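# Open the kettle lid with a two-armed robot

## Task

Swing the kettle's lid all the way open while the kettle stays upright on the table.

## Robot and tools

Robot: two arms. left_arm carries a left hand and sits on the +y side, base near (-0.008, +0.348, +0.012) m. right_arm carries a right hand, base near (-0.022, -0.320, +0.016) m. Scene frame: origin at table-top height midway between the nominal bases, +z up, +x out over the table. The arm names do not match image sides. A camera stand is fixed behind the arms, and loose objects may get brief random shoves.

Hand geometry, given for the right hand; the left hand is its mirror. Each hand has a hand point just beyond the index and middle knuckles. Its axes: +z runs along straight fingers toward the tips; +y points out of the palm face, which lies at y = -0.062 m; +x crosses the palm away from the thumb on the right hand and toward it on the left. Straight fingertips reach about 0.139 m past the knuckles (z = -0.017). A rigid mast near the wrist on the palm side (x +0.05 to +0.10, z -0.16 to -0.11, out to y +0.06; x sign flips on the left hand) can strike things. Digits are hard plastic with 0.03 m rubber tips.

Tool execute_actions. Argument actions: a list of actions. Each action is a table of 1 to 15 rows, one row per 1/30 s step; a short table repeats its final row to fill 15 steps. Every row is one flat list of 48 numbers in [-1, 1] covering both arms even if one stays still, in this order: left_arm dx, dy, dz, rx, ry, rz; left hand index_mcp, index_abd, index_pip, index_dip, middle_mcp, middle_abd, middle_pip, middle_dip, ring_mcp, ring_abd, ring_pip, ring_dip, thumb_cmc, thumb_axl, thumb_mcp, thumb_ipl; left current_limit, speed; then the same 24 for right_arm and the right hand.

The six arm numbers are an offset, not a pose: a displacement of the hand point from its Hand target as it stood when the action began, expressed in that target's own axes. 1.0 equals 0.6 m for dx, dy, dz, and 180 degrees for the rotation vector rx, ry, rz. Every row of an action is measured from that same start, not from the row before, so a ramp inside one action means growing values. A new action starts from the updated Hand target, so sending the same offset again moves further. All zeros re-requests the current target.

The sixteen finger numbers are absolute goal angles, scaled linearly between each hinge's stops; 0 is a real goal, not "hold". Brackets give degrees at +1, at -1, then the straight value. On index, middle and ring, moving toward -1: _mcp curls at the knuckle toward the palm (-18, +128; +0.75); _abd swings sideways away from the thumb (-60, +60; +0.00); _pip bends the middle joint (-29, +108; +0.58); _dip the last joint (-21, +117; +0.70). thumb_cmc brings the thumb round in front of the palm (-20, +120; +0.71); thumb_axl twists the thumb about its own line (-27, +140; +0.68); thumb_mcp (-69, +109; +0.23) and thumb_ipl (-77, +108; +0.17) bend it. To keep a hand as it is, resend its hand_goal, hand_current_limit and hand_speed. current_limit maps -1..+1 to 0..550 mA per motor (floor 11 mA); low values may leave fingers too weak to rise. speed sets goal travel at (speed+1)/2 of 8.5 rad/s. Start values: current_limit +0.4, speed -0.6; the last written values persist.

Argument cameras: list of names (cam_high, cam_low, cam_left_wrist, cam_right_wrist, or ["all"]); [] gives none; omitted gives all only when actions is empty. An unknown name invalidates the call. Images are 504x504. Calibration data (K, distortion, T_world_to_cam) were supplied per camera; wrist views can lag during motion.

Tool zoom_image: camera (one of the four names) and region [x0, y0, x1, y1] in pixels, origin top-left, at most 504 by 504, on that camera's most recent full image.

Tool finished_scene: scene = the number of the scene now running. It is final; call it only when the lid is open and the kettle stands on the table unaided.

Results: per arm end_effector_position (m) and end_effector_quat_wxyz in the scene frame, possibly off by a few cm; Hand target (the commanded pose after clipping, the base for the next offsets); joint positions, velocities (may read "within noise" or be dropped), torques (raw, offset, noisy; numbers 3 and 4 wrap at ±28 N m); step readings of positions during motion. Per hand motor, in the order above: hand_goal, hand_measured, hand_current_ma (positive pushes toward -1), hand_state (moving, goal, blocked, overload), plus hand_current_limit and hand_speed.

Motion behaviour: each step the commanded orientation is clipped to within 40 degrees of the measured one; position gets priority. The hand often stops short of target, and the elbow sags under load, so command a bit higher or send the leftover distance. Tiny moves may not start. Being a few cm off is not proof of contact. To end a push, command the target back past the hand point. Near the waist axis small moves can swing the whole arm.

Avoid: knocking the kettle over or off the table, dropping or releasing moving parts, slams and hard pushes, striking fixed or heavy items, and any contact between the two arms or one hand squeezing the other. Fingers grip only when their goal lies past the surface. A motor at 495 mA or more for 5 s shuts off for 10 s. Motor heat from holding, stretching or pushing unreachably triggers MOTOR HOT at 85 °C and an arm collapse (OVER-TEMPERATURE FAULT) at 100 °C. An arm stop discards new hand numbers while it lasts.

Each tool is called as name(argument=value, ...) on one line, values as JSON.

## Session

execute_actions(actions=[])

Scene clock: 0.00 s.
left_arm: end_effector_position=(+0.2327, +0.4302, +0.2376) hand_goal=(+0.754, +0.000, +0.576, +0.696, +0.754, +0.000, +0.576, +0.696, +0.754, +0.000, +0.576, +0.696, +0.714, +0.678, +0.226, +0.168) hand_measured=(+0.754, +0.000, +0.576, +0.696, +0.754, +0.000, +0.576, +0.696, +0.754, +0.000, +0.576, +0.696, +0.714, +0.678, +0.226, +0.168) hand_current_ma=(+0, +0, +0, +0, +0, +0, +0, +0, +0, +0, +0, +0, +0, +0, +0, +0) hand_state=(goal, goal, goal, goal, goal, goal, goal, goal, goal, goal, goal, goal, goal, goal, goal, goal) hand_current_limit=0.40 hand_speed=-0.60 end_effector_quat_wxyz=(-0.213, +0.961, -0.113, -0.134) | right_arm: end_effector_position=(+0.1398, -0.2193, +0.1600) hand_goal=(+0.754, +0.000, +0.576, +0.696, +0.754, +0.000, +0.576, +0.696, +0.754, +0.000, +0.576, +0.696, +0.714, +0.678, +0.226, +0.168) hand_measured=(+0.754, +0.000, +0.576, +0.696, +0.754, +0.000, +0.576, +0.696, +0.754, +0.000, +0.576, +0.696, +0.714, +0.678, +0.226, +0.168) hand_current_ma=(+0, +0, +0, +0, +0, +0, +0, +0, +0, +0, +0, +0, +0, +0, +0, +0) hand_state=(goal, goal, goal, goal, goal, goal, goal, goal, goal, goal, goal, goal, goal, goal, goal, goal) hand_current_limit=0.40 hand_speed=-0.60 end_effector_quat_wxyz=(-0.007, +0.942, +0.335, -0.002)
Joint positions: left_arm=[0.285 1.114 1.087 -1.626 -0.502 2.08] | right_arm=[0.994 0.919 0.707 -1.355 -0.014 1.845]
Joint velocities: within noise
Joint torques (N m): no reading
Heat: left arm: hottest elbow 25 °C; right arm: hottest elbow 27 °C.
Hand target: left_arm +0.2379, +0.4317, +0.2432; -0.216, +0.962, -0.111, -0.127 | right_arm +0.1452, -0.2116, +0.1697; -0.016, +0.942, +0.335, +0.010
camera_calibration:
cam_left_wrist: T_world_to_cam=[[-0.557357, 0.705988, 0.436961, -0.307099], [0.684575, 0.092967, 0.72299, -0.416784], [0.469799, 0.702096, -0.535117, -0.154119], [0, 0, 0, 1]] pos_world=[0.186561, 0.363762, 0.353049]
cam_right_wrist: T_world_to_cam=[[-0.20235, -0.979275, -0.00863808, -0.150052], [-0.69629, 0.137662, 0.704436, -0.025735], [-0.688647, 0.148557, -0.709715, 0.369028], [0, 0, 0, 1]] pos_world=[0.205848, -0.198221, 0.278737]

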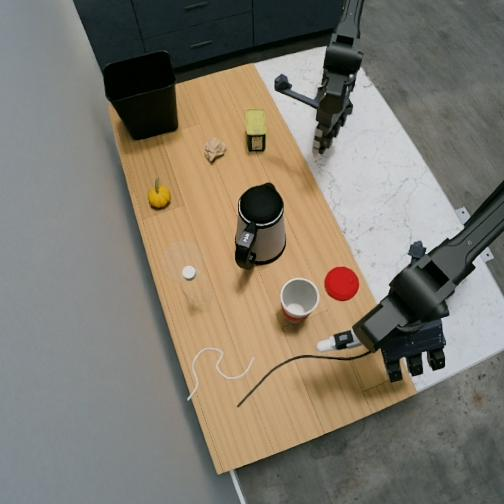

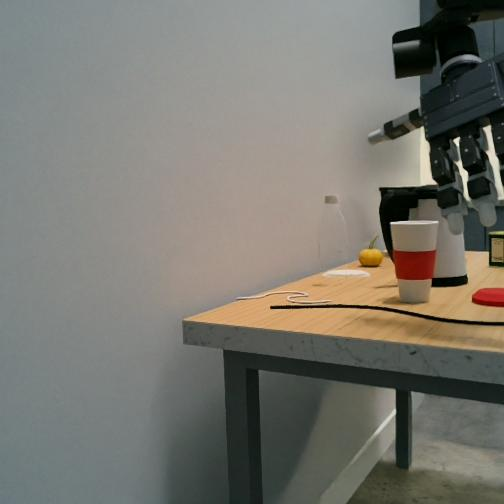

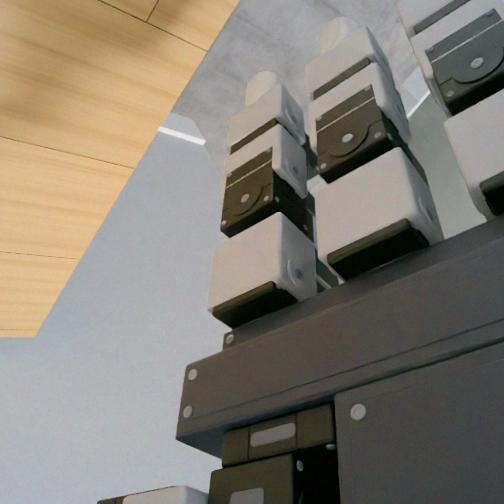

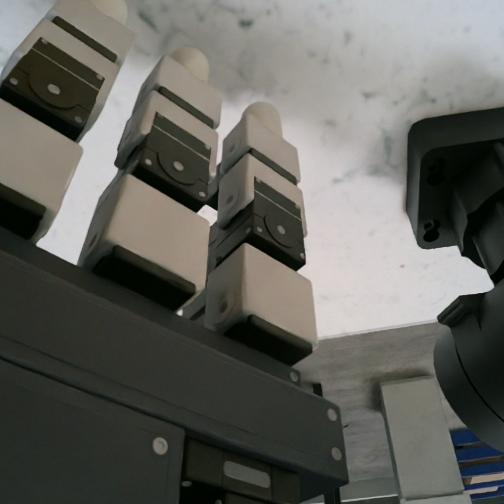

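zoom_image(camera="cam_high", region=[216, 170, 306, 280])

zoom_image(camera="cam_low", region=[364, 170, 484, 300])

zoom_image(camera="cam_high", region=[300, 80, 370, 160])

Scaled by 4.582 from the camera's 504x504 image, which has a finer 720x720 frame.

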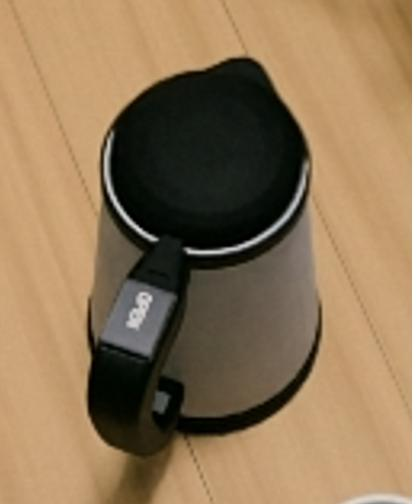

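Scaled by 3.877 from the camera's 504x504 image, which has a finer 720x720 frame.

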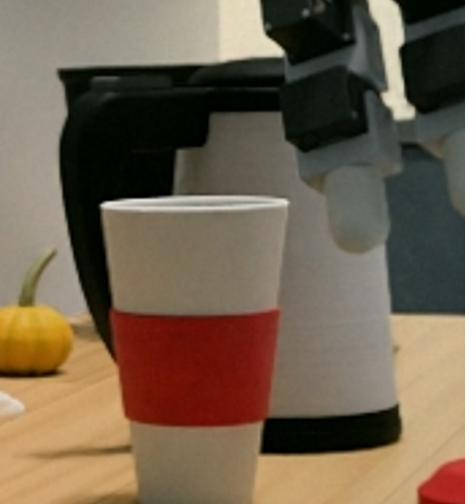

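Scaled by 6.300 from the camera's 504x504 image, which has a finer 720x720 frame.

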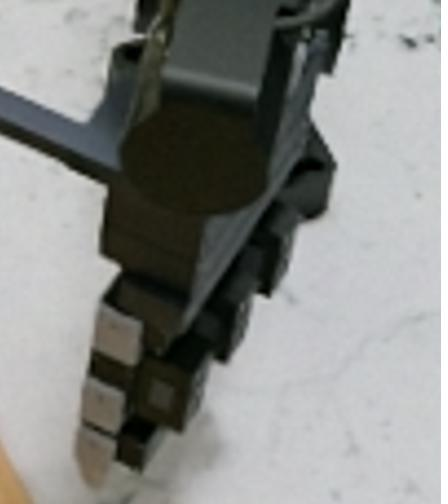

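execute_actions(actions=[[[-0.049,-0.0645,-0.146,0,0,0,0.754,0,0.576,0.696,0.754,0,0.576,0.696,0.754,0,0.576,0.696,0.714,0.678,0.226,0.168,0.4,-0.6,0,0,0,0,0,0,0.754,0,0.576,0.696,0.754,0,0.576,0.696,0.754,0,0.576,0.696,0.714,0.678,0.226,0.168,0.4,-0.6]],[[0,0,0,-0.0512,0.0634,0.0763,0.754,0,0.576,0.696,0.754,0,0.576,0.696,0.754,0,0.576,0.696,0.714,0.678,0.226,0.168,0.4,-0.6,0,0,0,0,0,0,0.754,0,0.576,0.696,0.754,0,0.576,0.696,0.754,0,0.576,0.696,0.714,0.678,0.226,0.168,0.4,-0.6]],[[0,0,0,-0.0512,0.0634,0.0763,0.754,0,0.576,0.696,0.754,0,0.576,0.696,0.754,0,0.576,0.696,0.714,0.678,0.226,0.168,0.4,-0.6,0,0,0,0,0,0,0.754,0,0.576,0.696,0.754,0,0.576,0.696,0.754,0,0.576,0.696,0.714,0.678,0.226,0.168,0.4,-0.6]],[[0.112,0.0508,-0.03,0,0,0,0.754,0,0.576,0.696,0.754,0,0.576,0.696,0.754,0,0.576,0.696,0.714,0.678,0.226,0.168,0.4,-0.6,0,0,0,0,0,0,0.754,0,0.576,0.696,0.754,0,0.576,0.696,0.754,0,0.576,0.696,0.714,0.678,0.226,0.168,0.4,-0.6]],[[0.112,0.0508,-0.03,0,0,0,0.754,0,0.576,0.696,0.754,0,0.576,0.696,0.754,0,0.576,0.696,0.714,0.678,0.226,0.168,0.4,-0.6,0,0,0,0,0,0,0.754,0,0.576,0.696,0.754,0,0.576,0.696,0.754,0,0.576,0.696,0.714,0.678,0.226,0.168,0.4,-0.6]],[[0.112,0.0508,-0.03,0,0,0,0.754,0,0.576,0.696,0.754,0,0.576,0.696,0.754,0,0.576,0.696,0.714,0.678,0.226,0.168,0.4,-0.6,0,0,0,0,0,0,0.754,0,0.576,0.696,0.754,0,0.576,0.696,0.754,0,0.576,0.696,0.714,0.678,0.226,0.168,0.4,-0.6]]], cameras=["cam_high","cam_low","cam_left_wrist"])

Scene clock: 138.40 s.
left_arm: end_effector_position=(+0.3229, +0.2323, +0.3784) hand_goal=(+0.754, +0.000, +0.576, +0.696, +0.754, +0.000, +0.576, +0.696, +0.754, +0.000, +0.576, +0.696, +0.714, +0.678, +0.226, +0.168) hand_measured=(+0.752, +0.000, +0.576, +0.696, +0.752, +0.000, +0.576, +0.696, +0.752, +0.000, +0.576, +0.696, +0.712, +0.678, +0.222, +0.168) hand_current_ma=(-4, +0, +1, +0, -4, +0, +1, +0, -4, +0, +1, +0, -1, -1, -5, +0) hand_state=(goal, goal, goal, goal, goal, goal, goal, goal, goal, goal, goal, goal, goal, goal, goal, goal) hand_current_limit=0.40 hand_speed=-0.60 end_effector_quat_wxyz=(-0.018, +0.950, -0.302, +0.072) | right_arm: end_effector_position=(+0.1398, -0.2193, +0.1600) hand_goal=(+0.754, +0.000, +0.576, +0.696, +0.754, +0.000, +0.576, +0.696, +0.754, +0.000, +0.576, +0.696, +0.714, +0.678, +0.226, +0.168) hand_measured=(+0.754, +0.000, +0.576, +0.696, +0.754, +0.000, +0.576, +0.696, +0.754, +0.000, +0.576, +0.696, +0.714, +0.678, +0.224, +0.168) hand_current_ma=(+0, +0, +0, +0, +0, +0, +0, +0, +0, +0, +0, +0, +0, +0, +0, +0) hand_state=(goal, goal, goal, goal, goal, goal, goal, goal, goal, goal, goal, goal, goal, goal, goal, goal) hand_current_limit=0.40 hand_speed=-0.60 end_effector_quat_wxyz=(-0.007, +0.942, +0.335, -0.002)
Joint positions: left_arm=[-0.104 1.229 1.507 -1.701 -0.005 2.093] | right_arm=[0.994 0.919 0.707 -1.355 -0.014 1.845]
Joint torques (N m): left_arm=[-1.67 -5.89 14.48 0.68 0.15 0.11] | right_arm=[-0.62 -2.73 10.25 0.24 0.01 0]
Heat: left arm: hottest elbow 34 °C; right arm: hottest elbow 37 °C.
Hand target: left_arm +0.3321, +0.2309, +0.3955; -0.006, +0.939, -0.345, +0.000 | right_arm +0.1452, -0.2116, +0.1697; -0.016, +0.942, +0.335, +0.010
Off the commanded pose: left_arm 0.019 m, 10 deg; orientation clipped at the end of an earlier action of this call | right_arm 0.014 m, 2 deg.
joint sent to its limit (left arm) — joint 4 (wrist pitch), lower limit; joint 6 (wrist roll), upper limit. The joint targets are off in orientation, not in position.
Step readings (end_effector_position of left_arm | right_arm):
0: (+0.2327, +0.4302, +0.2376) | (+0.1398, -0.2193, +0.1600)
1: (+0.2326, +0.4302, +0.2377) | (+0.1398, -0.2193, +0.1600)
2: (+0.2311, +0.4297, +0.2393) | (+0.1398, -0.2193, +0.1600)
4: (+0.2286, +0.4282, +0.2489) | (+0.1398, -0.2193, +0.1600)
8: (+0.2279, +0.4280, +0.2927) | (+0.1398, -0.2193, +0.1600)
15: (+0.2307, +0.4289, +0.3333) | (+0.1398, -0.2193, +0.1600)
16: (+0.2308, +0.4286, +0.3329) | (+0.1398, -0.2193, +0.1600)
17: (+0.2315, +0.4272, +0.3323) | (+0.1398, -0.2193, +0.1600)
19: (+0.2328, +0.4255, +0.3312) | (+0.1398, -0.2193, +0.1600)
23: (+0.2336, +0.4261, +0.3300) | (+0.1398, -0.2193, +0.1600)
30: (+0.2335, +0.4265, +0.3300) | (+0.1398, -0.2193, +0.1600)
31: (+0.2335, +0.4264, +0.3300) | (+0.1398, -0.2193, +0.1600)
32: (+0.2337, +0.4257, +0.3300) | (+0.1398, -0.2193, +0.1600)
34: (+0.2341, +0.4245, +0.3301) | (+0.1398, -0.2193, +0.1600)
38: (+0.2338, +0.4258, +0.3302) | (+0.1398, -0.2193, +0.1600)
45: (+0.2337, +0.4261, +0.3302) | (+0.1398, -0.2193, +0.1600)
46: (+0.2340, +0.4254, +0.3303) | (+0.1398, -0.2193, +0.1600)
47: (+0.2354, +0.4209, +0.3305) | (+0.1398, -0.2193, +0.1600)
49: (+0.2404, +0.4050, +0.3324) | (+0.1398, -0.2193, +0.1600)
53: (+0.2521, +0.3718, +0.3405) | (+0.1398, -0.2193, +0.1600)
60: (+0.2600, +0.3639, +0.3435) | (+0.1398, -0.2193, +0.1600)
61: (+0.2607, +0.3628, +0.3435) | (+0.1398, -0.2193, +0.1600)
62: (+0.2621, +0.3580, +0.3448) | (+0.1398, -0.2193, +0.1600)
64: (+0.2685, +0.3416, +0.3499) | (+0.1398, -0.2193, +0.1600)
68: (+0.2825, +0.3063, +0.3603) | (+0.1398, -0.2193, +0.1600)
75: (+0.2906, +0.2982, +0.3590) | (+0.1398, -0.2193, +0.1600)
76: (+0.2909, +0.2973, +0.3593) | (+0.1398, -0.2193, +0.1600)
77: (+0.2924, +0.2932, +0.3613) | (+0.1398, -0.2193, +0.1600)
79: (+0.2992, +0.2783, +0.3690) | (+0.1398, -0.2193, +0.1600)
83: (+0.3136, +0.2422, +0.3807) | (+0.1398, -0.2193, +0.1600)
90: (+0.3219, +0.2328, +0.3754) | (+0.1398, -0.2193, +0.1600)
camera_calibration:
cam_left_wrist: T_world_to_cam=[[-0.251701, 0.963498, -0.091199, -0.137351], [0.530838, 0.216236, 0.819423, -0.577364], [0.809233, 0.157838, -0.565888, 0.0462266], [0, 0, 0, 1]] pos_world=[0.234507, 0.249887, 0.486738]
Images, in order (width x height): cam_high 504x504, cam_low 504x504, cam_left_wrist 504x504.

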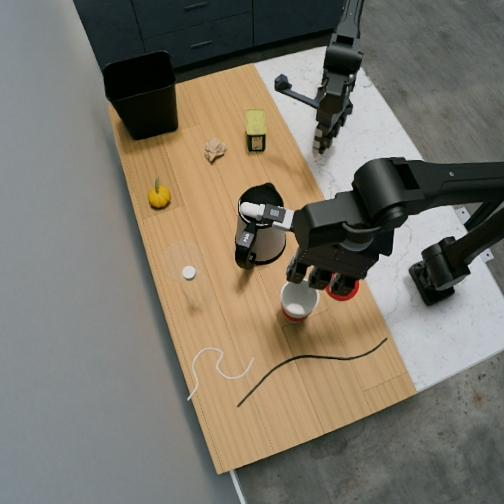

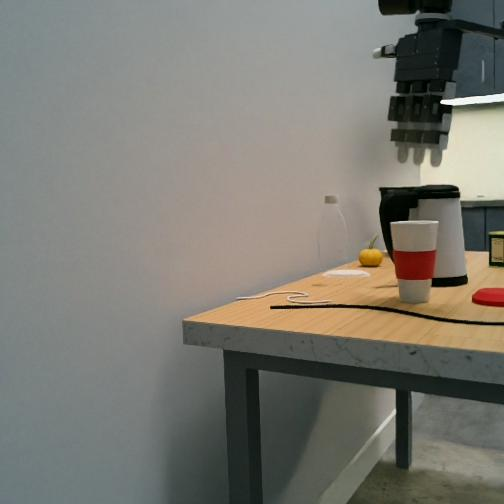

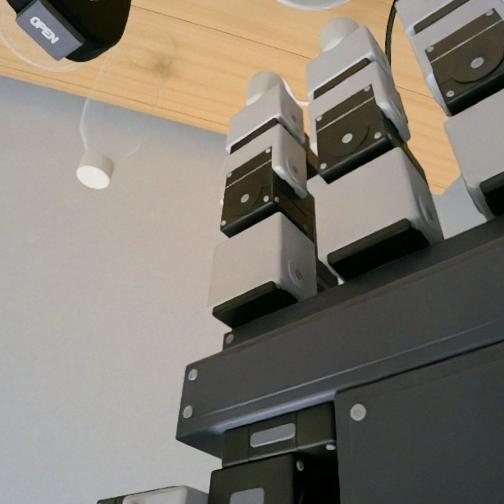

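execute_actions(actions=[[[0.11,0.053,0,0,0,0,0.754,0,0.576,0.696,0.754,0,0.576,0.696,0.754,0,0.576,0.696,0.714,0.678,0.226,0.168,0.4,-0.6,0,0,0,0,0,0,0.754,0,0.576,0.696,0.754,0,0.576,0.696,0.754,0,0.576,0.696,0.714,0.678,0.226,0.168,0.4,-0.6]],[[0.11,0.053,0,0,0,0,0.754,0,0.576,0.696,0.754,0,0.576,0.696,0.754,0,0.576,0.696,0.714,0.678,0.226,0.168,0.4,-0.6,0,0,0,0,0,0,0.754,0,0.576,0.696,0.754,0,0.576,0.696,0.754,0,0.576,0.696,0.714,0.678,0.226,0.168,0.4,-0.6]]], cameras=["cam_high","cam_low","cam_left_wrist"])

zoom_image(camera="cam_high", region=[206, 160, 306, 260])

zoom_image(camera="cam_low", region=[364, 130, 464, 230])

zoom_image(camera="cam_left_wrist", region=[180, 0, 380, 160])

Scene clock: 152.07 s.
left_arm: end_effector_position=(+0.3790, +0.1004, +0.3792) hand_goal=(+0.754, +0.000, +0.576, +0.696, +0.754, +0.000, +0.576, +0.696, +0.754, +0.000, +0.576, +0.696, +0.714, +0.678, +0.226, +0.168) hand_measured=(+0.752, +0.000, +0.576, +0.696, +0.752, +0.000, +0.576, +0.696, +0.752, +0.000, +0.576, +0.696, +0.714, +0.678, +0.222, +0.168) hand_current_ma=(-2, +0, +1, +0, -2, +0, +1, +0, -3, +0, +1, +0, +0, -1, -5, +0) hand_state=(goal, goal, goal, goal, goal, goal, goal, goal, goal, goal, goal, goal, goal, goal, goal, goal) hand_current_limit=0.40 hand_speed=-0.60 end_effector_quat_wxyz=(+0.012, +0.935, -0.348, +0.064) | right_arm: end_effector_position=(+0.1398, -0.2193, +0.1600) hand_goal=(+0.754, +0.000, +0.576, +0.696, +0.754, +0.000, +0.576, +0.696, +0.754, +0.000, +0.576, +0.696, +0.714, +0.678, +0.226, +0.168) hand_measured=(+0.754, +0.000, +0.576, +0.696, +0.754, +0.000, +0.576, +0.696, +0.754, +0.000, +0.576, +0.696, +0.714, +0.678, +0.224, +0.168) hand_current_ma=(+0, +0, +0, +0, +0, +0, +0, +0, +0, +0, +0, +0, +0, +0, +0, +0) hand_state=(goal, goal, goal, goal, goal, goal, goal, goal, goal, goal, goal, goal, goal, goal, goal, goal) hand_current_limit=0.40 hand_speed=-0.60 end_effector_quat_wxyz=(-0.007, +0.942, +0.335, -0.002)
Joint positions: left_arm=[-0.378 1.484 1.743 -1.701 0.022 1.914] | right_arm=[0.994 0.919 0.707 -1.355 -0.014 1.845]
Joint torques (N m): left_arm=[-0.56 -9.23 14.6 0.72 0.15 -0.1] | right_arm=[-0.73 -2.73 10.25 0.25 0.01 0]
Heat: left arm: hottest elbow 35 °C; right arm: hottest elbow 37 °C.
Hand target: left_arm +0.3915, +0.0970, +0.3940; -0.006, +0.939, -0.345, -0.001 | right_arm +0.1452, -0.2116, +0.1697; -0.016, +0.942, +0.335, +0.010
Off the commanded pose: left_arm 0.020 m, 8 deg | right_arm 0.014 m, 2 deg.
joint sent to its limit (left arm) — joint 4 (wrist pitch), lower limit. The joint targets are off in orientation, not in position.
Step readings (end_effector_position of left_arm | right_arm):
0: (+0.3229, +0.2323, +0.3784) | (+0.1398, -0.2193, +0.1600)
1: (+0.3231, +0.2321, +0.3787) | (+0.1398, -0.2193, +0.1600)
2: (+0.3240, +0.2293, +0.3795) | (+0.1398, -0.2193, +0.1600)
4: (+0.3299, +0.2173, +0.3835) | (+0.1398, -0.2193, +0.1600)
8: (+0.3407, +0.1797, +0.3847) | (+0.1398, -0.2193, +0.1600)
15: (+0.3485, +0.1672, +0.3727) | (+0.1398, -0.2193, +0.1600)
16: (+0.3490, +0.1671, +0.3733) | (+0.1398, -0.2193, +0.1600)
17: (+0.3513, +0.1651, +0.3752) | (+0.1398, -0.2193, +0.1600)
19: (+0.3592, +0.1543, +0.3816) | (+0.1398, -0.2193, +0.1600)
23: (+0.3697, +0.1185, +0.3875) | (+0.1398, -0.2193, +0.1600)
30: (+0.3763, +0.1016, +0.3753) | (+0.1398, -0.2193, +0.1600)
camera_calibration:
cam_left_wrist: T_world_to_cam=[[-0.156746, 0.979115, -0.129481, -0.0190502], [0.577536, 0.197219, 0.792185, -0.58466], [0.801176, 0.0493919, -0.596387, 0.0477185], [0, 0, 0, 1]] pos_world=[0.296445, 0.131601, 0.489151]
Images, in order (width x height): cam_high 504x504, cam_low 504x504, cam_left_wrist 504x504.

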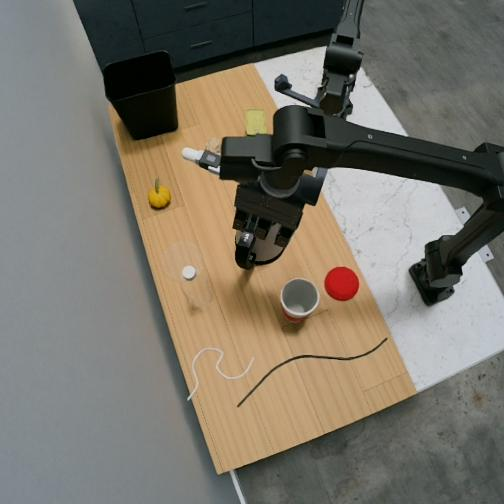

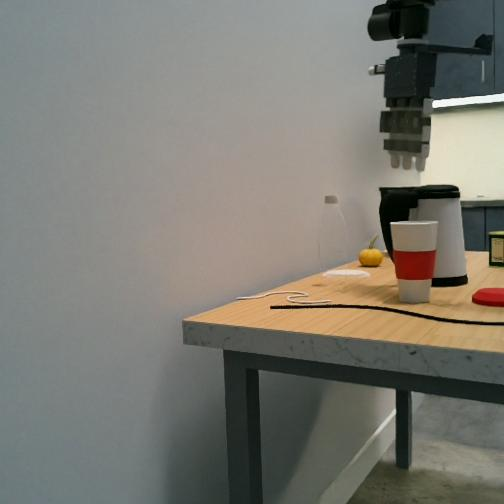

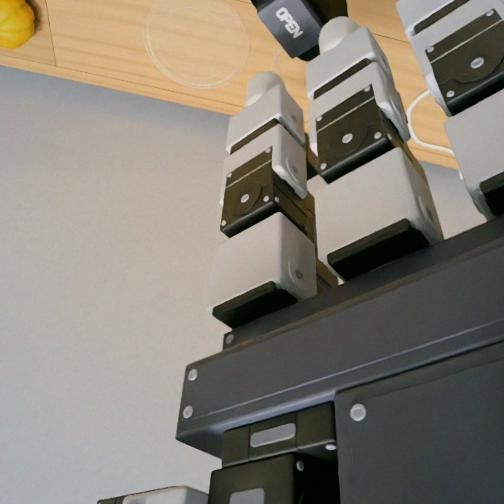

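Scaled by 5.040 from the camera's 504x504 image, which has a finer 720x720 frame.

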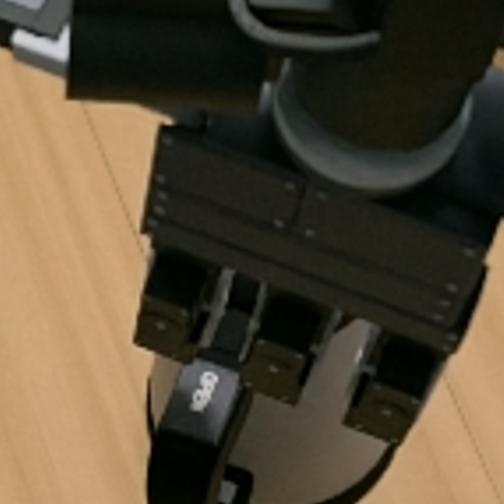

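Scaled by 5.040 from the camera's 504x504 image, which has a finer 720x720 frame.

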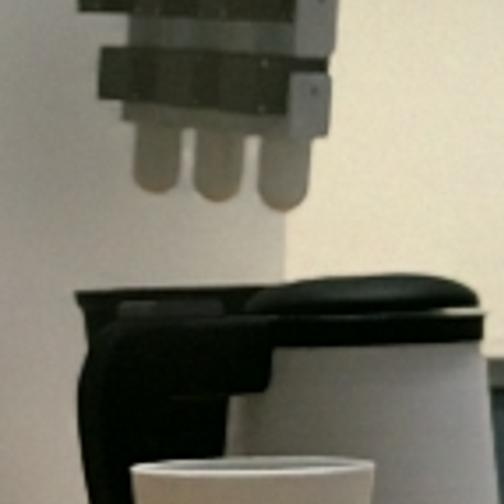

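Scaled by 2.520 from the camera's 504x504 image, which has a finer 720x720 frame.

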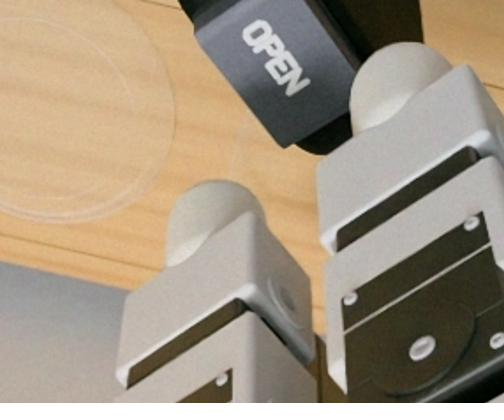

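execute_actions(actions=[[[0,0,0.04,0,0,0,0.754,0,0.576,0.696,0.754,0,0.576,0.696,0.754,0,0.576,0.696,0.714,0.678,0.226,0.168,0.8,-0.6,0,0,0,0,0,0,0.754,0,0.576,0.696,0.754,0,0.576,0.696,0.754,0,0.576,0.696,0.714,0.678,0.226,0.168,0.4,-0.6]],[[0,0,0.04,0,0,0,0.754,0,0.576,0.696,0.754,0,0.576,0.696,0.754,0,0.576,0.696,0.714,0.678,0.226,0.168,0.8,-0.6,0,0,0,0,0,0,0.754,0,0.576,0.696,0.754,0,0.576,0.696,0.754,0,0.576,0.696,0.714,0.678,0.226,0.168,0.4,-0.6]]], cameras=["cam_high","cam_low","cam_left_wrist"])

zoom_image(camera="cam_high", region=[206, 160, 306, 260])

zoom_image(camera="cam_low", region=[364, 130, 464, 230])

zoom_image(camera="cam_left_wrist", region=[180, 0, 380, 160])

Scene clock: 207.97 s.
left_arm: end_effector_position=(+0.3894, +0.1003, +0.3595) hand_goal=(+0.754, +0.000, +0.576, +0.696, +0.754, +0.000, +0.576, +0.696, +0.754, +0.000, +0.576, +0.696, +0.714, +0.678, +0.226, +0.168) hand_measured=(+0.752, +0.000, +0.576, +0.696, +0.752, +0.000, +0.576, +0.696, +0.752, +0.000, +0.576, +0.696, +0.714, +0.678, +0.222, +0.168) hand_current_ma=(-2, +0, +1, +0, -2, +0, +1, +0, -3, +0, +1, +0, +0, -1, -5, +0) hand_state=(goal, goal, goal, goal, goal, goal, goal, goal, goal, goal, goal, goal, goal, goal, goal, goal) hand_current_limit=0.80 hand_speed=-0.60 end_effector_quat_wxyz=(+0.001, +0.937, -0.347, +0.044) | right_arm: end_effector_position=(+0.1398, -0.2193, +0.1600) hand_goal=(+0.754, +0.000, +0.576, +0.696, +0.754, +0.000, +0.576, +0.696, +0.754, +0.000, +0.576, +0.696, +0.714, +0.678, +0.226, +0.168) hand_measured=(+0.754, +0.000, +0.576, +0.696, +0.754, +0.000, +0.576, +0.696, +0.754, +0.000, +0.576, +0.696, +0.714, +0.678, +0.224, +0.168) hand_current_ma=(+0, +0, +0, +0, +0, +0, +0, +0, +0, +0, +0, +0, +0, +0, +0, +0) hand_state=(goal, goal, goal, goal, goal, goal, goal, goal, goal, goal, goal, goal, goal, goal, goal, goal) hand_current_limit=0.40 hand_speed=-0.60 end_effector_quat_wxyz=(-0.007, +0.942, +0.335, -0.002)
Joint positions: left_arm=[-0.378 1.525 1.743 -1.701 0.001 1.912] | right_arm=[0.994 0.919 0.707 -1.355 -0.014 1.845]
Joint torques (N m): left_arm=[-1.85 -9.35 8.91 0.55 0.03 -0.11] | right_arm=[-0.62 -2.67 10.24 0.24 0.01 0]
Heat: left arm: hottest elbow 38 °C; right arm: hottest elbow 38 °C.
Hand target: left_arm +0.3917, +0.0975, +0.3460; -0.006, +0.939, -0.345, -0.001 | right_arm +0.1452, -0.2116, +0.1697; -0.016, +0.942, +0.335, +0.010
Off the commanded pose: left_arm 0.014 m, 5 deg | right_arm 0.014 m, 2 deg.
joint sent to its limit (left arm) — joint 4 (wrist pitch), lower limit. The joint targets are off in orientation, not in position.
Step readings (end_effector_position of left_arm | right_arm):
0: (+0.3790, +0.1003, +0.3792) | (+0.1398, -0.2193, +0.1600)
1: (+0.3790, +0.1003, +0.3792) | (+0.1398, -0.2193, +0.1600)
2: (+0.3791, +0.1005, +0.3792) | (+0.1398, -0.2193, +0.1600)
4: (+0.3795, +0.1010, +0.3785) | (+0.1398, -0.2193, +0.1600)
8: (+0.3812, +0.1011, +0.3755) | (+0.1398, -0.2193, +0.1600)
15: (+0.3833, +0.1004, +0.3714) | (+0.1398, -0.2193, +0.1600)
16: (+0.3834, +0.1005, +0.3713) | (+0.1398, -0.2193, +0.1600)
17: (+0.3836, +0.1008, +0.3709) | (+0.1398, -0.2193, +0.1600)
19: (+0.3844, +0.1014, +0.3695) | (+0.1398, -0.2193, +0.1600)
23: (+0.3870, +0.1011, +0.3644) | (+0.1398, -0.2193, +0.1600)
30: (+0.3894, +0.1003, +0.3595) | (+0.1398, -0.2193, +0.1600)
camera_calibration:
cam_left_wrist: T_world_to_cam=[[-0.164325, 0.98222, -0.0907836, -0.0311787], [0.601016, 0.172676, 0.780361, -0.5775], [0.782162, 0.0736708, -0.618704, 0.0406409], [0, 0, 0, 1]] pos_world=[0.310175, 0.127351, 0.472973]
Images, in order (width x height): cam_high 504x504, cam_low 504x504, cam_left_wrist 504x504.

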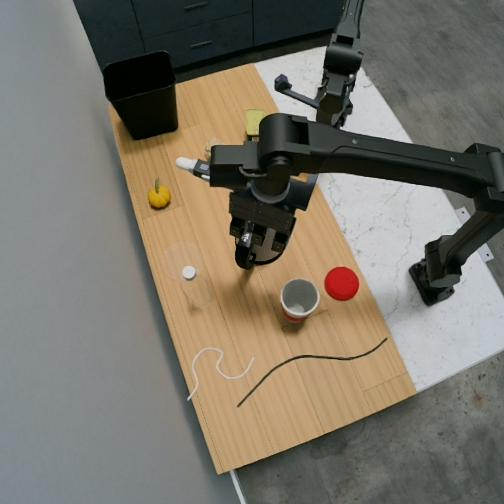

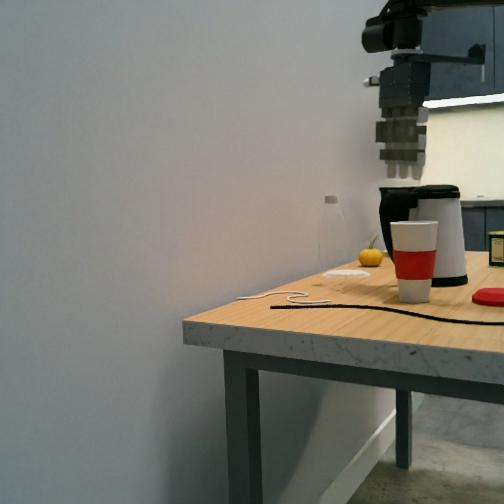

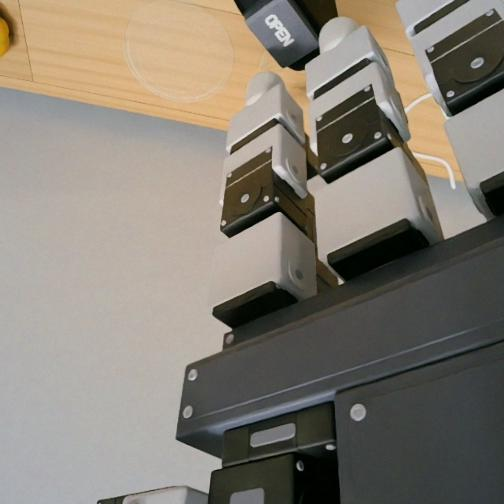

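Scaled by 5.040 from the camera's 504x504 image, which has a finer 720x720 frame.

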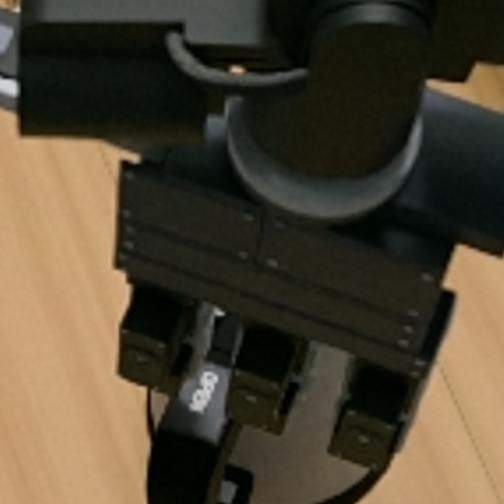

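Scaled by 5.040 from the camera's 504x504 image, which has a finer 720x720 frame.

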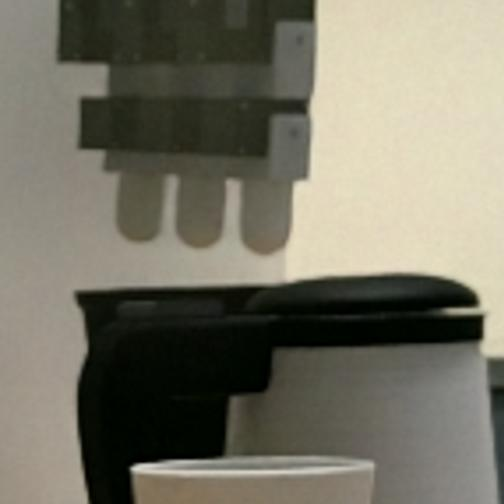

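Scaled by 2.520 from the camera's 504x504 image, which has a finer 720x720 frame.

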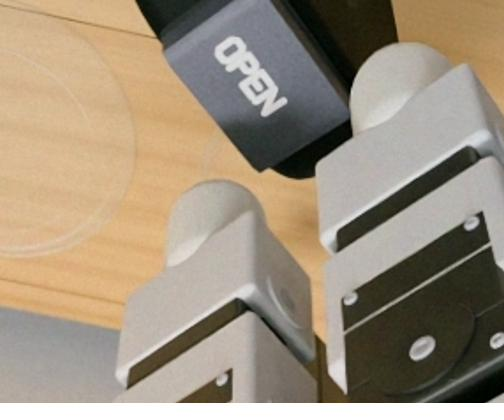

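execute_actions(actions=[[[-0.0237,0.0185,0.02,0,0,0,0.754,0,0.576,0.696,0.754,0,0.576,0.696,0.754,0,0.576,0.696,0.714,0.678,0.226,0.168,0.8,-0.6,0,0,0,0,0,0,0.754,0,0.576,0.696,0.754,0,0.576,0.696,0.754,0,0.576,0.696,0.714,0.678,0.226,0.168,0.4,-0.6]]], cameras=["cam_high","cam_low","cam_left_wrist"])

zoom_image(camera="cam_low", region=[364, 130, 464, 230])

zoom_image(camera="cam_left_wrist", region=[180, 0, 380, 160])

Scene clock: 246.00 s.
left_arm: end_effector_position=(+0.3797, +0.1014, +0.3376) hand_goal=(+0.754, +0.000, +0.576, +0.696, +0.754, +0.000, +0.576, +0.696, +0.754, +0.000, +0.576, +0.696, +0.714, +0.678, +0.226, +0.168) hand_measured=(+0.752, +0.000, +0.576, +0.696, +0.752, +0.000, +0.576, +0.696, +0.752, +0.000, +0.576, +0.696, +0.714, +0.678, +0.222, +0.168) hand_current_ma=(-2, +0, +1, +0, -2, +0, +1, +0, -3, +0, +1, +0, +0, -1, -5, +0) hand_state=(goal, goal, goal, goal, goal, goal, goal, goal, goal, goal, goal, goal, goal, goal, goal, goal) hand_current_limit=0.80 hand_speed=-0.60 end_effector_quat_wxyz=(-0.003, +0.939, -0.345, +0.016) | right_arm: end_effector_position=(+0.1398, -0.2193, +0.1600) hand_goal=(+0.754, +0.000, +0.576, +0.696, +0.754, +0.000, +0.576, +0.696, +0.754, +0.000, +0.576, +0.696, +0.714, +0.678, +0.226, +0.168) hand_measured=(+0.754, +0.000, +0.576, +0.696, +0.754, +0.000, +0.576, +0.696, +0.754, +0.000, +0.576, +0.696, +0.714, +0.678, +0.224, +0.168) hand_current_ma=(+0, +0, +0, +0, +0, +0, +0, +0, +0, +0, +0, +0, +0, +0, +0, +0) hand_state=(goal, goal, goal, goal, goal, goal, goal, goal, goal, goal, goal, goal, goal, goal, goal, goal) hand_current_limit=0.40 hand_speed=-0.60 end_effector_quat_wxyz=(-0.007, +0.942, +0.335, -0.002)
Joint positions: left_arm=[-0.386 1.525 1.687 -1.701 -0.006 1.899] | right_arm=[0.994 0.919 0.707 -1.355 -0.014 1.845]
Joint torques (N m): left_arm=[-2.2 -11.28 8.36 0.25 0.02 -0.12] | right_arm=[-0.67 -2.73 10.25 0.25 0.01 0]
Heat: left arm: hottest elbow 35 °C; right arm: hottest elbow 38 °C.
Hand target: left_arm +0.3738, +0.0985, +0.3341; -0.006, +0.939, -0.345, +0.000 | right_arm +0.1452, -0.2116, +0.1697; -0.016, +0.942, +0.335, +0.010
Off the commanded pose: left_arm 0.008 m, 2 deg | right_arm 0.014 m, 2 deg.
joint sent to its limit (left arm) — joint 4 (wrist pitch), lower limit. The joint targets still meet the commanded pose.
Step readings (end_effector_position of left_arm | right_arm):
0: (+0.3894, +0.1003, +0.3595) | (+0.1398, -0.2193, +0.1600)
1: (+0.3894, +0.1004, +0.3593) | (+0.1398, -0.2193, +0.1600)
2: (+0.3892, +0.1007, +0.3583) | (+0.1398, -0.2193, +0.1600)
4: (+0.3871, +0.1016, +0.3528) | (+0.1398, -0.2193, +0.1600)
8: (+0.3813, +0.1027, +0.3399) | (+0.1398, -0.2193, +0.1600)
15: (+0.3800, +0.1020, +0.3376) | (+0.1398, -0.2193, +0.1600)
camera_calibration:
cam_left_wrist: T_world_to_cam=[[-0.17362, 0.983186, -0.0565863, -0.0439747], [0.638102, 0.156076, 0.753967, -0.558252], [0.750121, 0.0947958, -0.654471, 0.0565978], [0, 0, 0, 1]] pos_world=[0.306132, 0.125, 0.455457]
Images, in order (width x height): cam_high 504x504, cam_low 504x504, cam_left_wrist 504x504.

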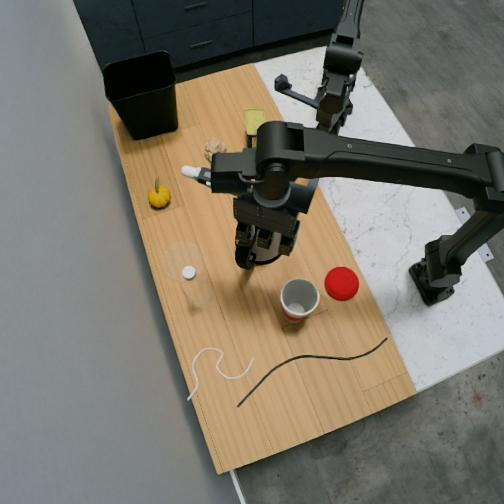

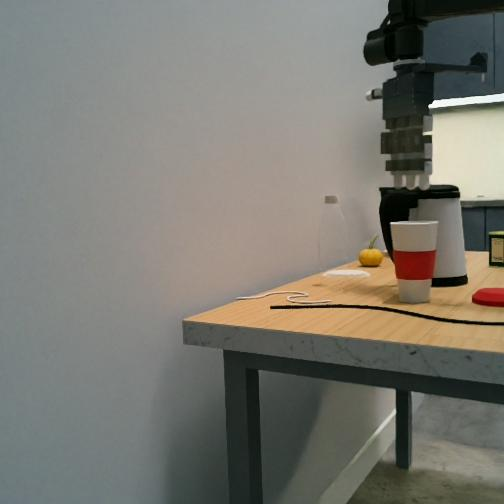

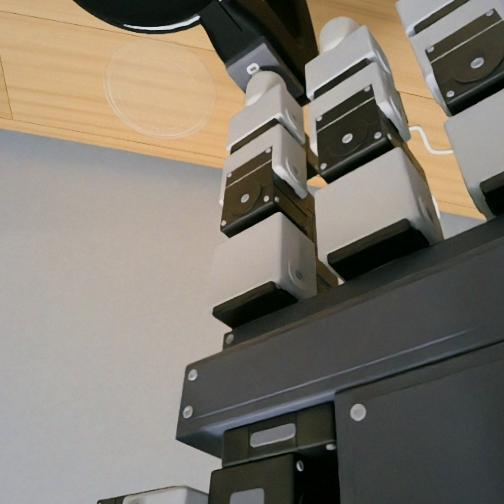

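Scaled by 5.040 from the camera's 504x504 image, which has a finer 720x720 frame.

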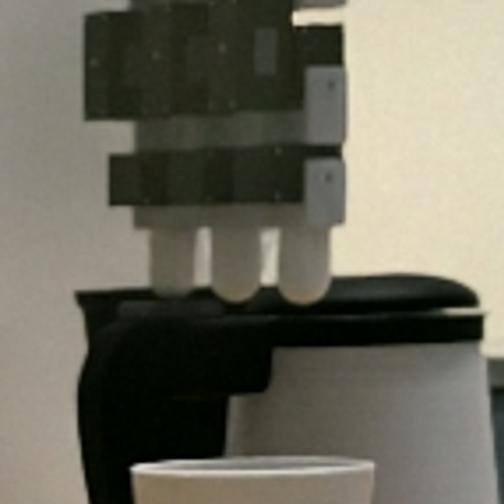

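Scaled by 2.520 from the camera's 504x504 image, which has a finer 720x720 frame.

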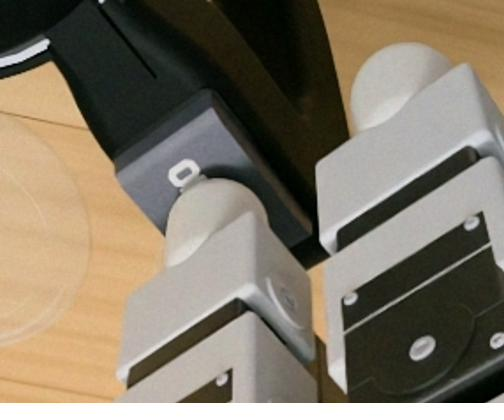

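execute_actions(actions=[[[0,0,0.025,0,0,0,0.754,0,0.576,0.696,0.754,0,0.576,0.696,0.754,0,0.576,0.696,0.714,0.678,0.226,0.168,0.8,-0.6,0,0,0,0,0,0,0.754,0,0.576,0.696,0.754,0,0.576,0.696,0.754,0,0.576,0.696,0.714,0.678,0.226,0.168,0.4,-0.6]]], cameras=["cam_high","cam_low","cam_left_wrist"])

zoom_image(camera="cam_low", region=[364, 130, 464, 230])

zoom_image(camera="cam_left_wrist", region=[180, 0, 380, 160])

Scene clock: 263.30 s.
left_arm: end_effector_position=(+0.3787, +0.1022, +0.3351) hand_goal=(+0.754, +0.000, +0.576, +0.696, +0.754, +0.000, +0.576, +0.696, +0.754, +0.000, +0.576, +0.696, +0.714, +0.678, +0.226, +0.168) hand_measured=(+0.754, +0.002, +0.578, +0.696, +0.752, +0.000, +0.576, +0.696, +0.752, +0.000, +0.576, +0.696, +0.714, +0.678, +0.222, +0.168) hand_current_ma=(-1, +2, +1, +0, -2, +0, +1, +0, -3, +0, +1, +0, +0, -1, -5, +0) hand_state=(goal, goal, goal, goal, goal, goal, goal, goal, goal, goal, goal, goal, goal, goal, goal, goal) hand_current_limit=0.80 hand_speed=-0.60 end_effector_quat_wxyz=(-0.004, +0.939, -0.344, +0.017) | right_arm: end_effector_position=(+0.1398, -0.2193, +0.1600) hand_goal=(+0.754, +0.000, +0.576, +0.696, +0.754, +0.000, +0.576, +0.696, +0.754, +0.000, +0.576, +0.696, +0.714, +0.678, +0.226, +0.168) hand_measured=(+0.754, +0.000, +0.576, +0.696, +0.754, +0.000, +0.576, +0.696, +0.754, +0.000, +0.576, +0.696, +0.714, +0.678, +0.224, +0.168) hand_current_ma=(+0, +0, +0, +0, +0, +0, +0, +0, +0, +0, +0, +0, +0, +0, +0, +0) hand_state=(goal, goal, goal, goal, goal, goal, goal, goal, goal, goal, goal, goal, goal, goal, goal, goal) hand_current_limit=0.40 hand_speed=-0.60 end_effector_quat_wxyz=(-0.007, +0.942, +0.335, -0.002)
Joint positions: left_arm=[-0.386 1.518 1.674 -1.692 -0.009 1.897] | right_arm=[0.994 0.919 0.707 -1.355 -0.014 1.845]
Joint torques (N m): left_arm=[-2.43 -10.11 6.94 0.73 -0.1 -0.07] | right_arm=[-0.73 -2.73 10.25 0.25 0.01 0]
Heat: left arm: hottest elbow 34 °C; right arm: hottest elbow 38 °C.
Hand target: left_arm +0.3739, +0.0987, +0.3191; -0.006, +0.939, -0.345, +0.000 | right_arm +0.1452, -0.2116, +0.1697; -0.016, +0.942, +0.335, +0.010
Off the commanded pose: left_arm 0.017 m, 2 deg | right_arm 0.014 m, 2 deg.
Step readings (end_effector_position of left_arm | right_arm):
0: (+0.3797, +0.1014, +0.3376) | (+0.1398, -0.2193, +0.1600)
1: (+0.3797, +0.1014, +0.3375) | (+0.1398, -0.2193, +0.1600)
2: (+0.3794, +0.1017, +0.3368) | (+0.1398, -0.2193, +0.1600)
4: (+0.3792, +0.1018, +0.3355) | (+0.1398, -0.2193, +0.1600)
8: (+0.3788, +0.1021, +0.3352) | (+0.1398, -0.2193, +0.1600)
15: (+0.3787, +0.1022, +0.3351) | (+0.1398, -0.2193, +0.1600)
camera_calibration:
cam_left_wrist: T_world_to_cam=[[-0.175003, 0.982982, -0.0558679, -0.0447289], [0.635628, 0.156133, 0.756042, -0.555658], [0.751898, 0.0967986, -0.652135, 0.0540453], [0, 0, 0, 1]] pos_world=[0.304728, 0.125492, 0.452846]
Images, in order (width x height): cam_high 504x504, cam_low 504x504, cam_left_wrist 504x504.

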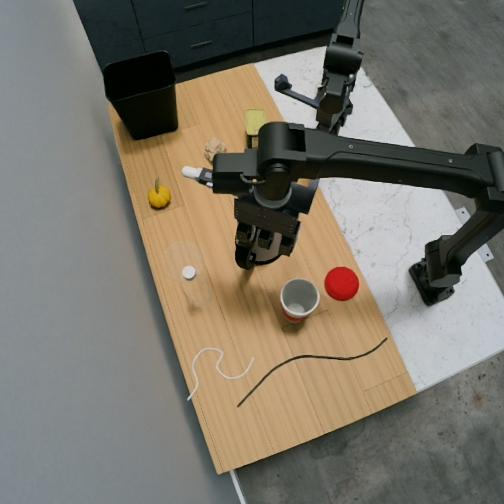

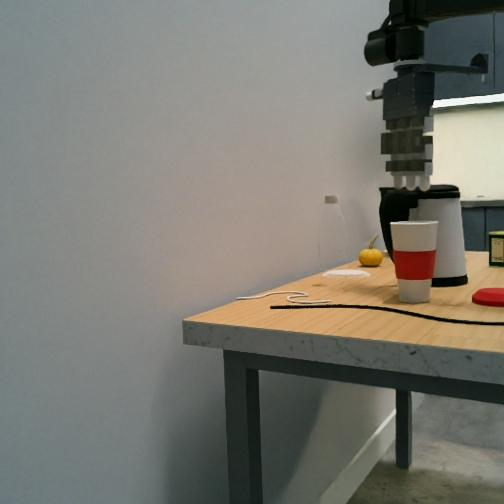

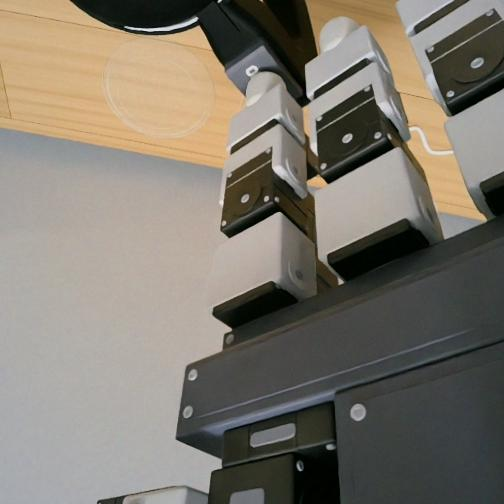

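Scaled by 5.040 from the camera's 504x504 image, which has a finer 720x720 frame.

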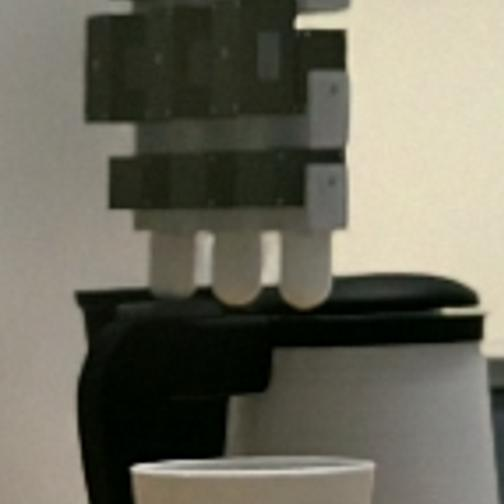

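Scaled by 2.520 from the camera's 504x504 image, which has a finer 720x720 frame.

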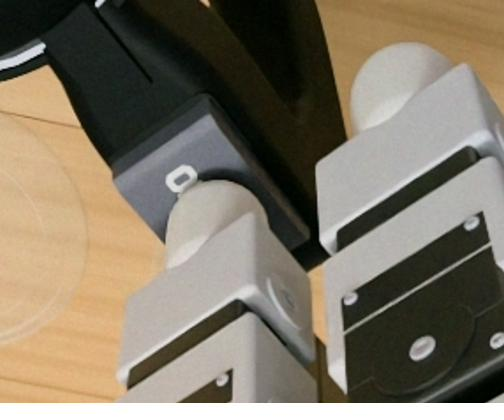

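execute_actions(actions=[[[0,0,0.022,0,0,0,0.754,0,0.576,0.696,0.754,0,0.576,0.696,0.754,0,0.576,0.696,0.714,0.678,0.226,0.168,0.8,-0.6,0,0,0,0,0,0,0.754,0,0.576,0.696,0.754,0,0.576,0.696,0.754,0,0.576,0.696,0.714,0.678,0.226,0.168,0.4,-0.6]]], cameras=["cam_high","cam_low","cam_left_wrist"])

zoom_image(camera="cam_left_wrist", region=[180, 0, 380, 160])

Scene clock: 268.90 s.
left_arm: end_effector_position=(+0.3790, +0.1029, +0.3273) hand_goal=(+0.754, +0.000, +0.576, +0.696, +0.754, +0.000, +0.576, +0.696, +0.754, +0.000, +0.576, +0.696, +0.714, +0.678, +0.226, +0.168) hand_measured=(+0.762, +0.000, +0.584, +0.698, +0.752, +0.000, +0.576, +0.696, +0.752, +0.000, +0.576, +0.696, +0.714, +0.678, +0.222, +0.168) hand_current_ma=(+16, -1, +11, +2, -2, +0, +1, +0, -3, +0, +1, +0, +0, -1, -5, +0) hand_state=(goal, goal, goal, goal, goal, goal, goal, goal, goal, goal, goal, goal, goal, goal, goal, goal) hand_current_limit=0.80 hand_speed=-0.60 end_effector_quat_wxyz=(-0.006, +0.939, -0.343, +0.024) | right_arm: end_effector_position=(+0.1398, -0.2193, +0.1600) hand_goal=(+0.754, +0.000, +0.576, +0.696, +0.754, +0.000, +0.576, +0.696, +0.754, +0.000, +0.576, +0.696, +0.714, +0.678, +0.226, +0.168) hand_measured=(+0.754, +0.000, +0.576, +0.696, +0.754, +0.000, +0.576, +0.696, +0.754, +0.000, +0.576, +0.696, +0.714, +0.678, +0.224, +0.168) hand_current_ma=(+0, +0, +0, +0, +0, +0, +0, +0, +0, +0, +0, +0, +0, +0, +0, +0) hand_state=(goal, goal, goal, goal, goal, goal, goal, goal, goal, goal, goal, goal, goal, goal, goal, goal) hand_current_limit=0.40 hand_speed=-0.60 end_effector_quat_wxyz=(-0.007, +0.942, +0.335, -0.002)
Joint positions: left_arm=[-0.386 1.506 1.64 -1.656 -0.013 1.896] | right_arm=[0.994 0.919 0.707 -1.355 -0.014 1.845]
Joint torques (N m): left_arm=[-2.32 -9.76 6.86 0.88 0.09 -0.08] | right_arm=[-0.67 -2.67 10.25 0.25 0.01 0.01]
Heat: left arm: hottest elbow 34 °C; right arm: hottest elbow 38 °C.
Hand target: left_arm +0.3739, +0.0988, +0.3057; -0.006, +0.939, -0.345, +0.000 | right_arm +0.1452, -0.2116, +0.1697; -0.016, +0.942, +0.335, +0.010
Off the commanded pose: left_arm 0.022 m, 3 deg | right_arm 0.014 m, 2 deg.
Step readings (end_effector_position of left_arm | right_arm):
0: (+0.3787, +0.1022, +0.3351) | (+0.1398, -0.2193, +0.1600)
1: (+0.3788, +0.1022, +0.3348) | (+0.1398, -0.2193, +0.1600)
2: (+0.3787, +0.1022, +0.3343) | (+0.1398, -0.2193, +0.1600)
4: (+0.3787, +0.1025, +0.3320) | (+0.1398, -0.2193, +0.1600)
8: (+0.3787, +0.1029, +0.3282) | (+0.1398, -0.2193, +0.1600)
15: (+0.3790, +0.1029, +0.3277) | (+0.1398, -0.2193, +0.1600)
camera_calibration:
cam_left_wrist: T_world_to_cam=[[-0.175789, 0.982609, -0.0598121, -0.0441251], [0.624174, 0.158236, 0.765094, -0.548905], [0.761252, 0.0971616, -0.641135, 0.0414402], [0, 0, 0, 1]] pos_world=[0.303309, 0.126188, 0.443894]
Images, in order (width x height): cam_high 504x504, cam_low 504x504, cam_left_wrist 504x504.

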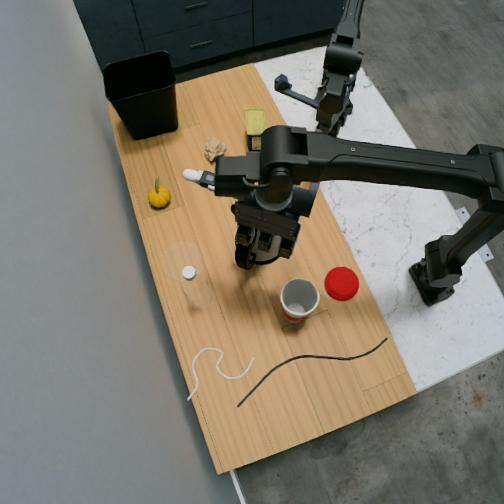

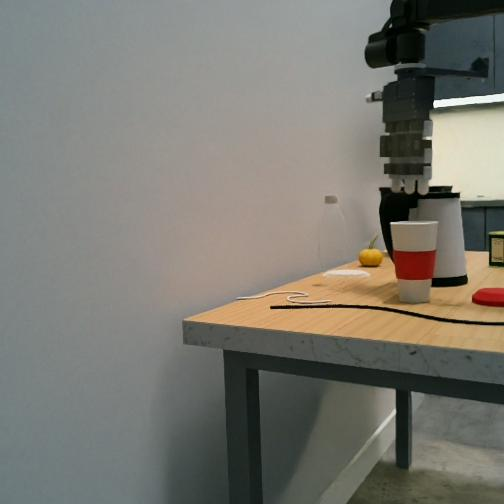

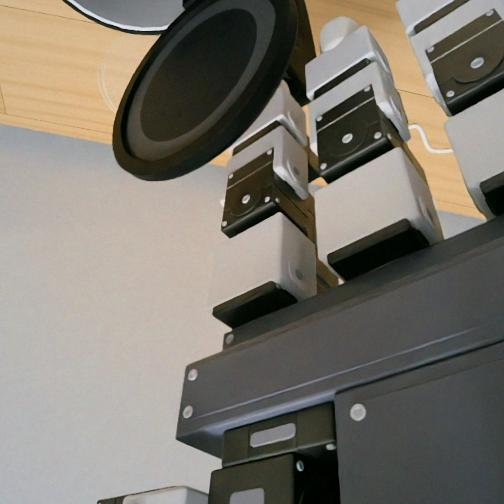

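Scaled by 2.520 from the camera's 504x504 image, which has a finer 720x720 frame.

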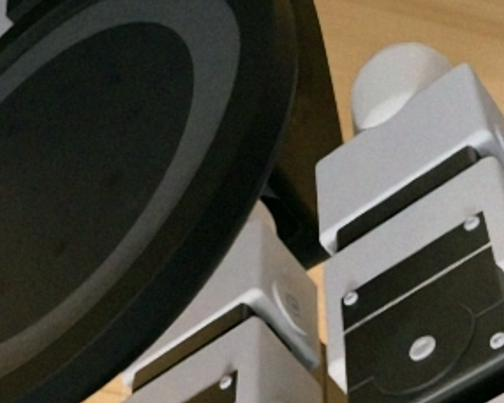

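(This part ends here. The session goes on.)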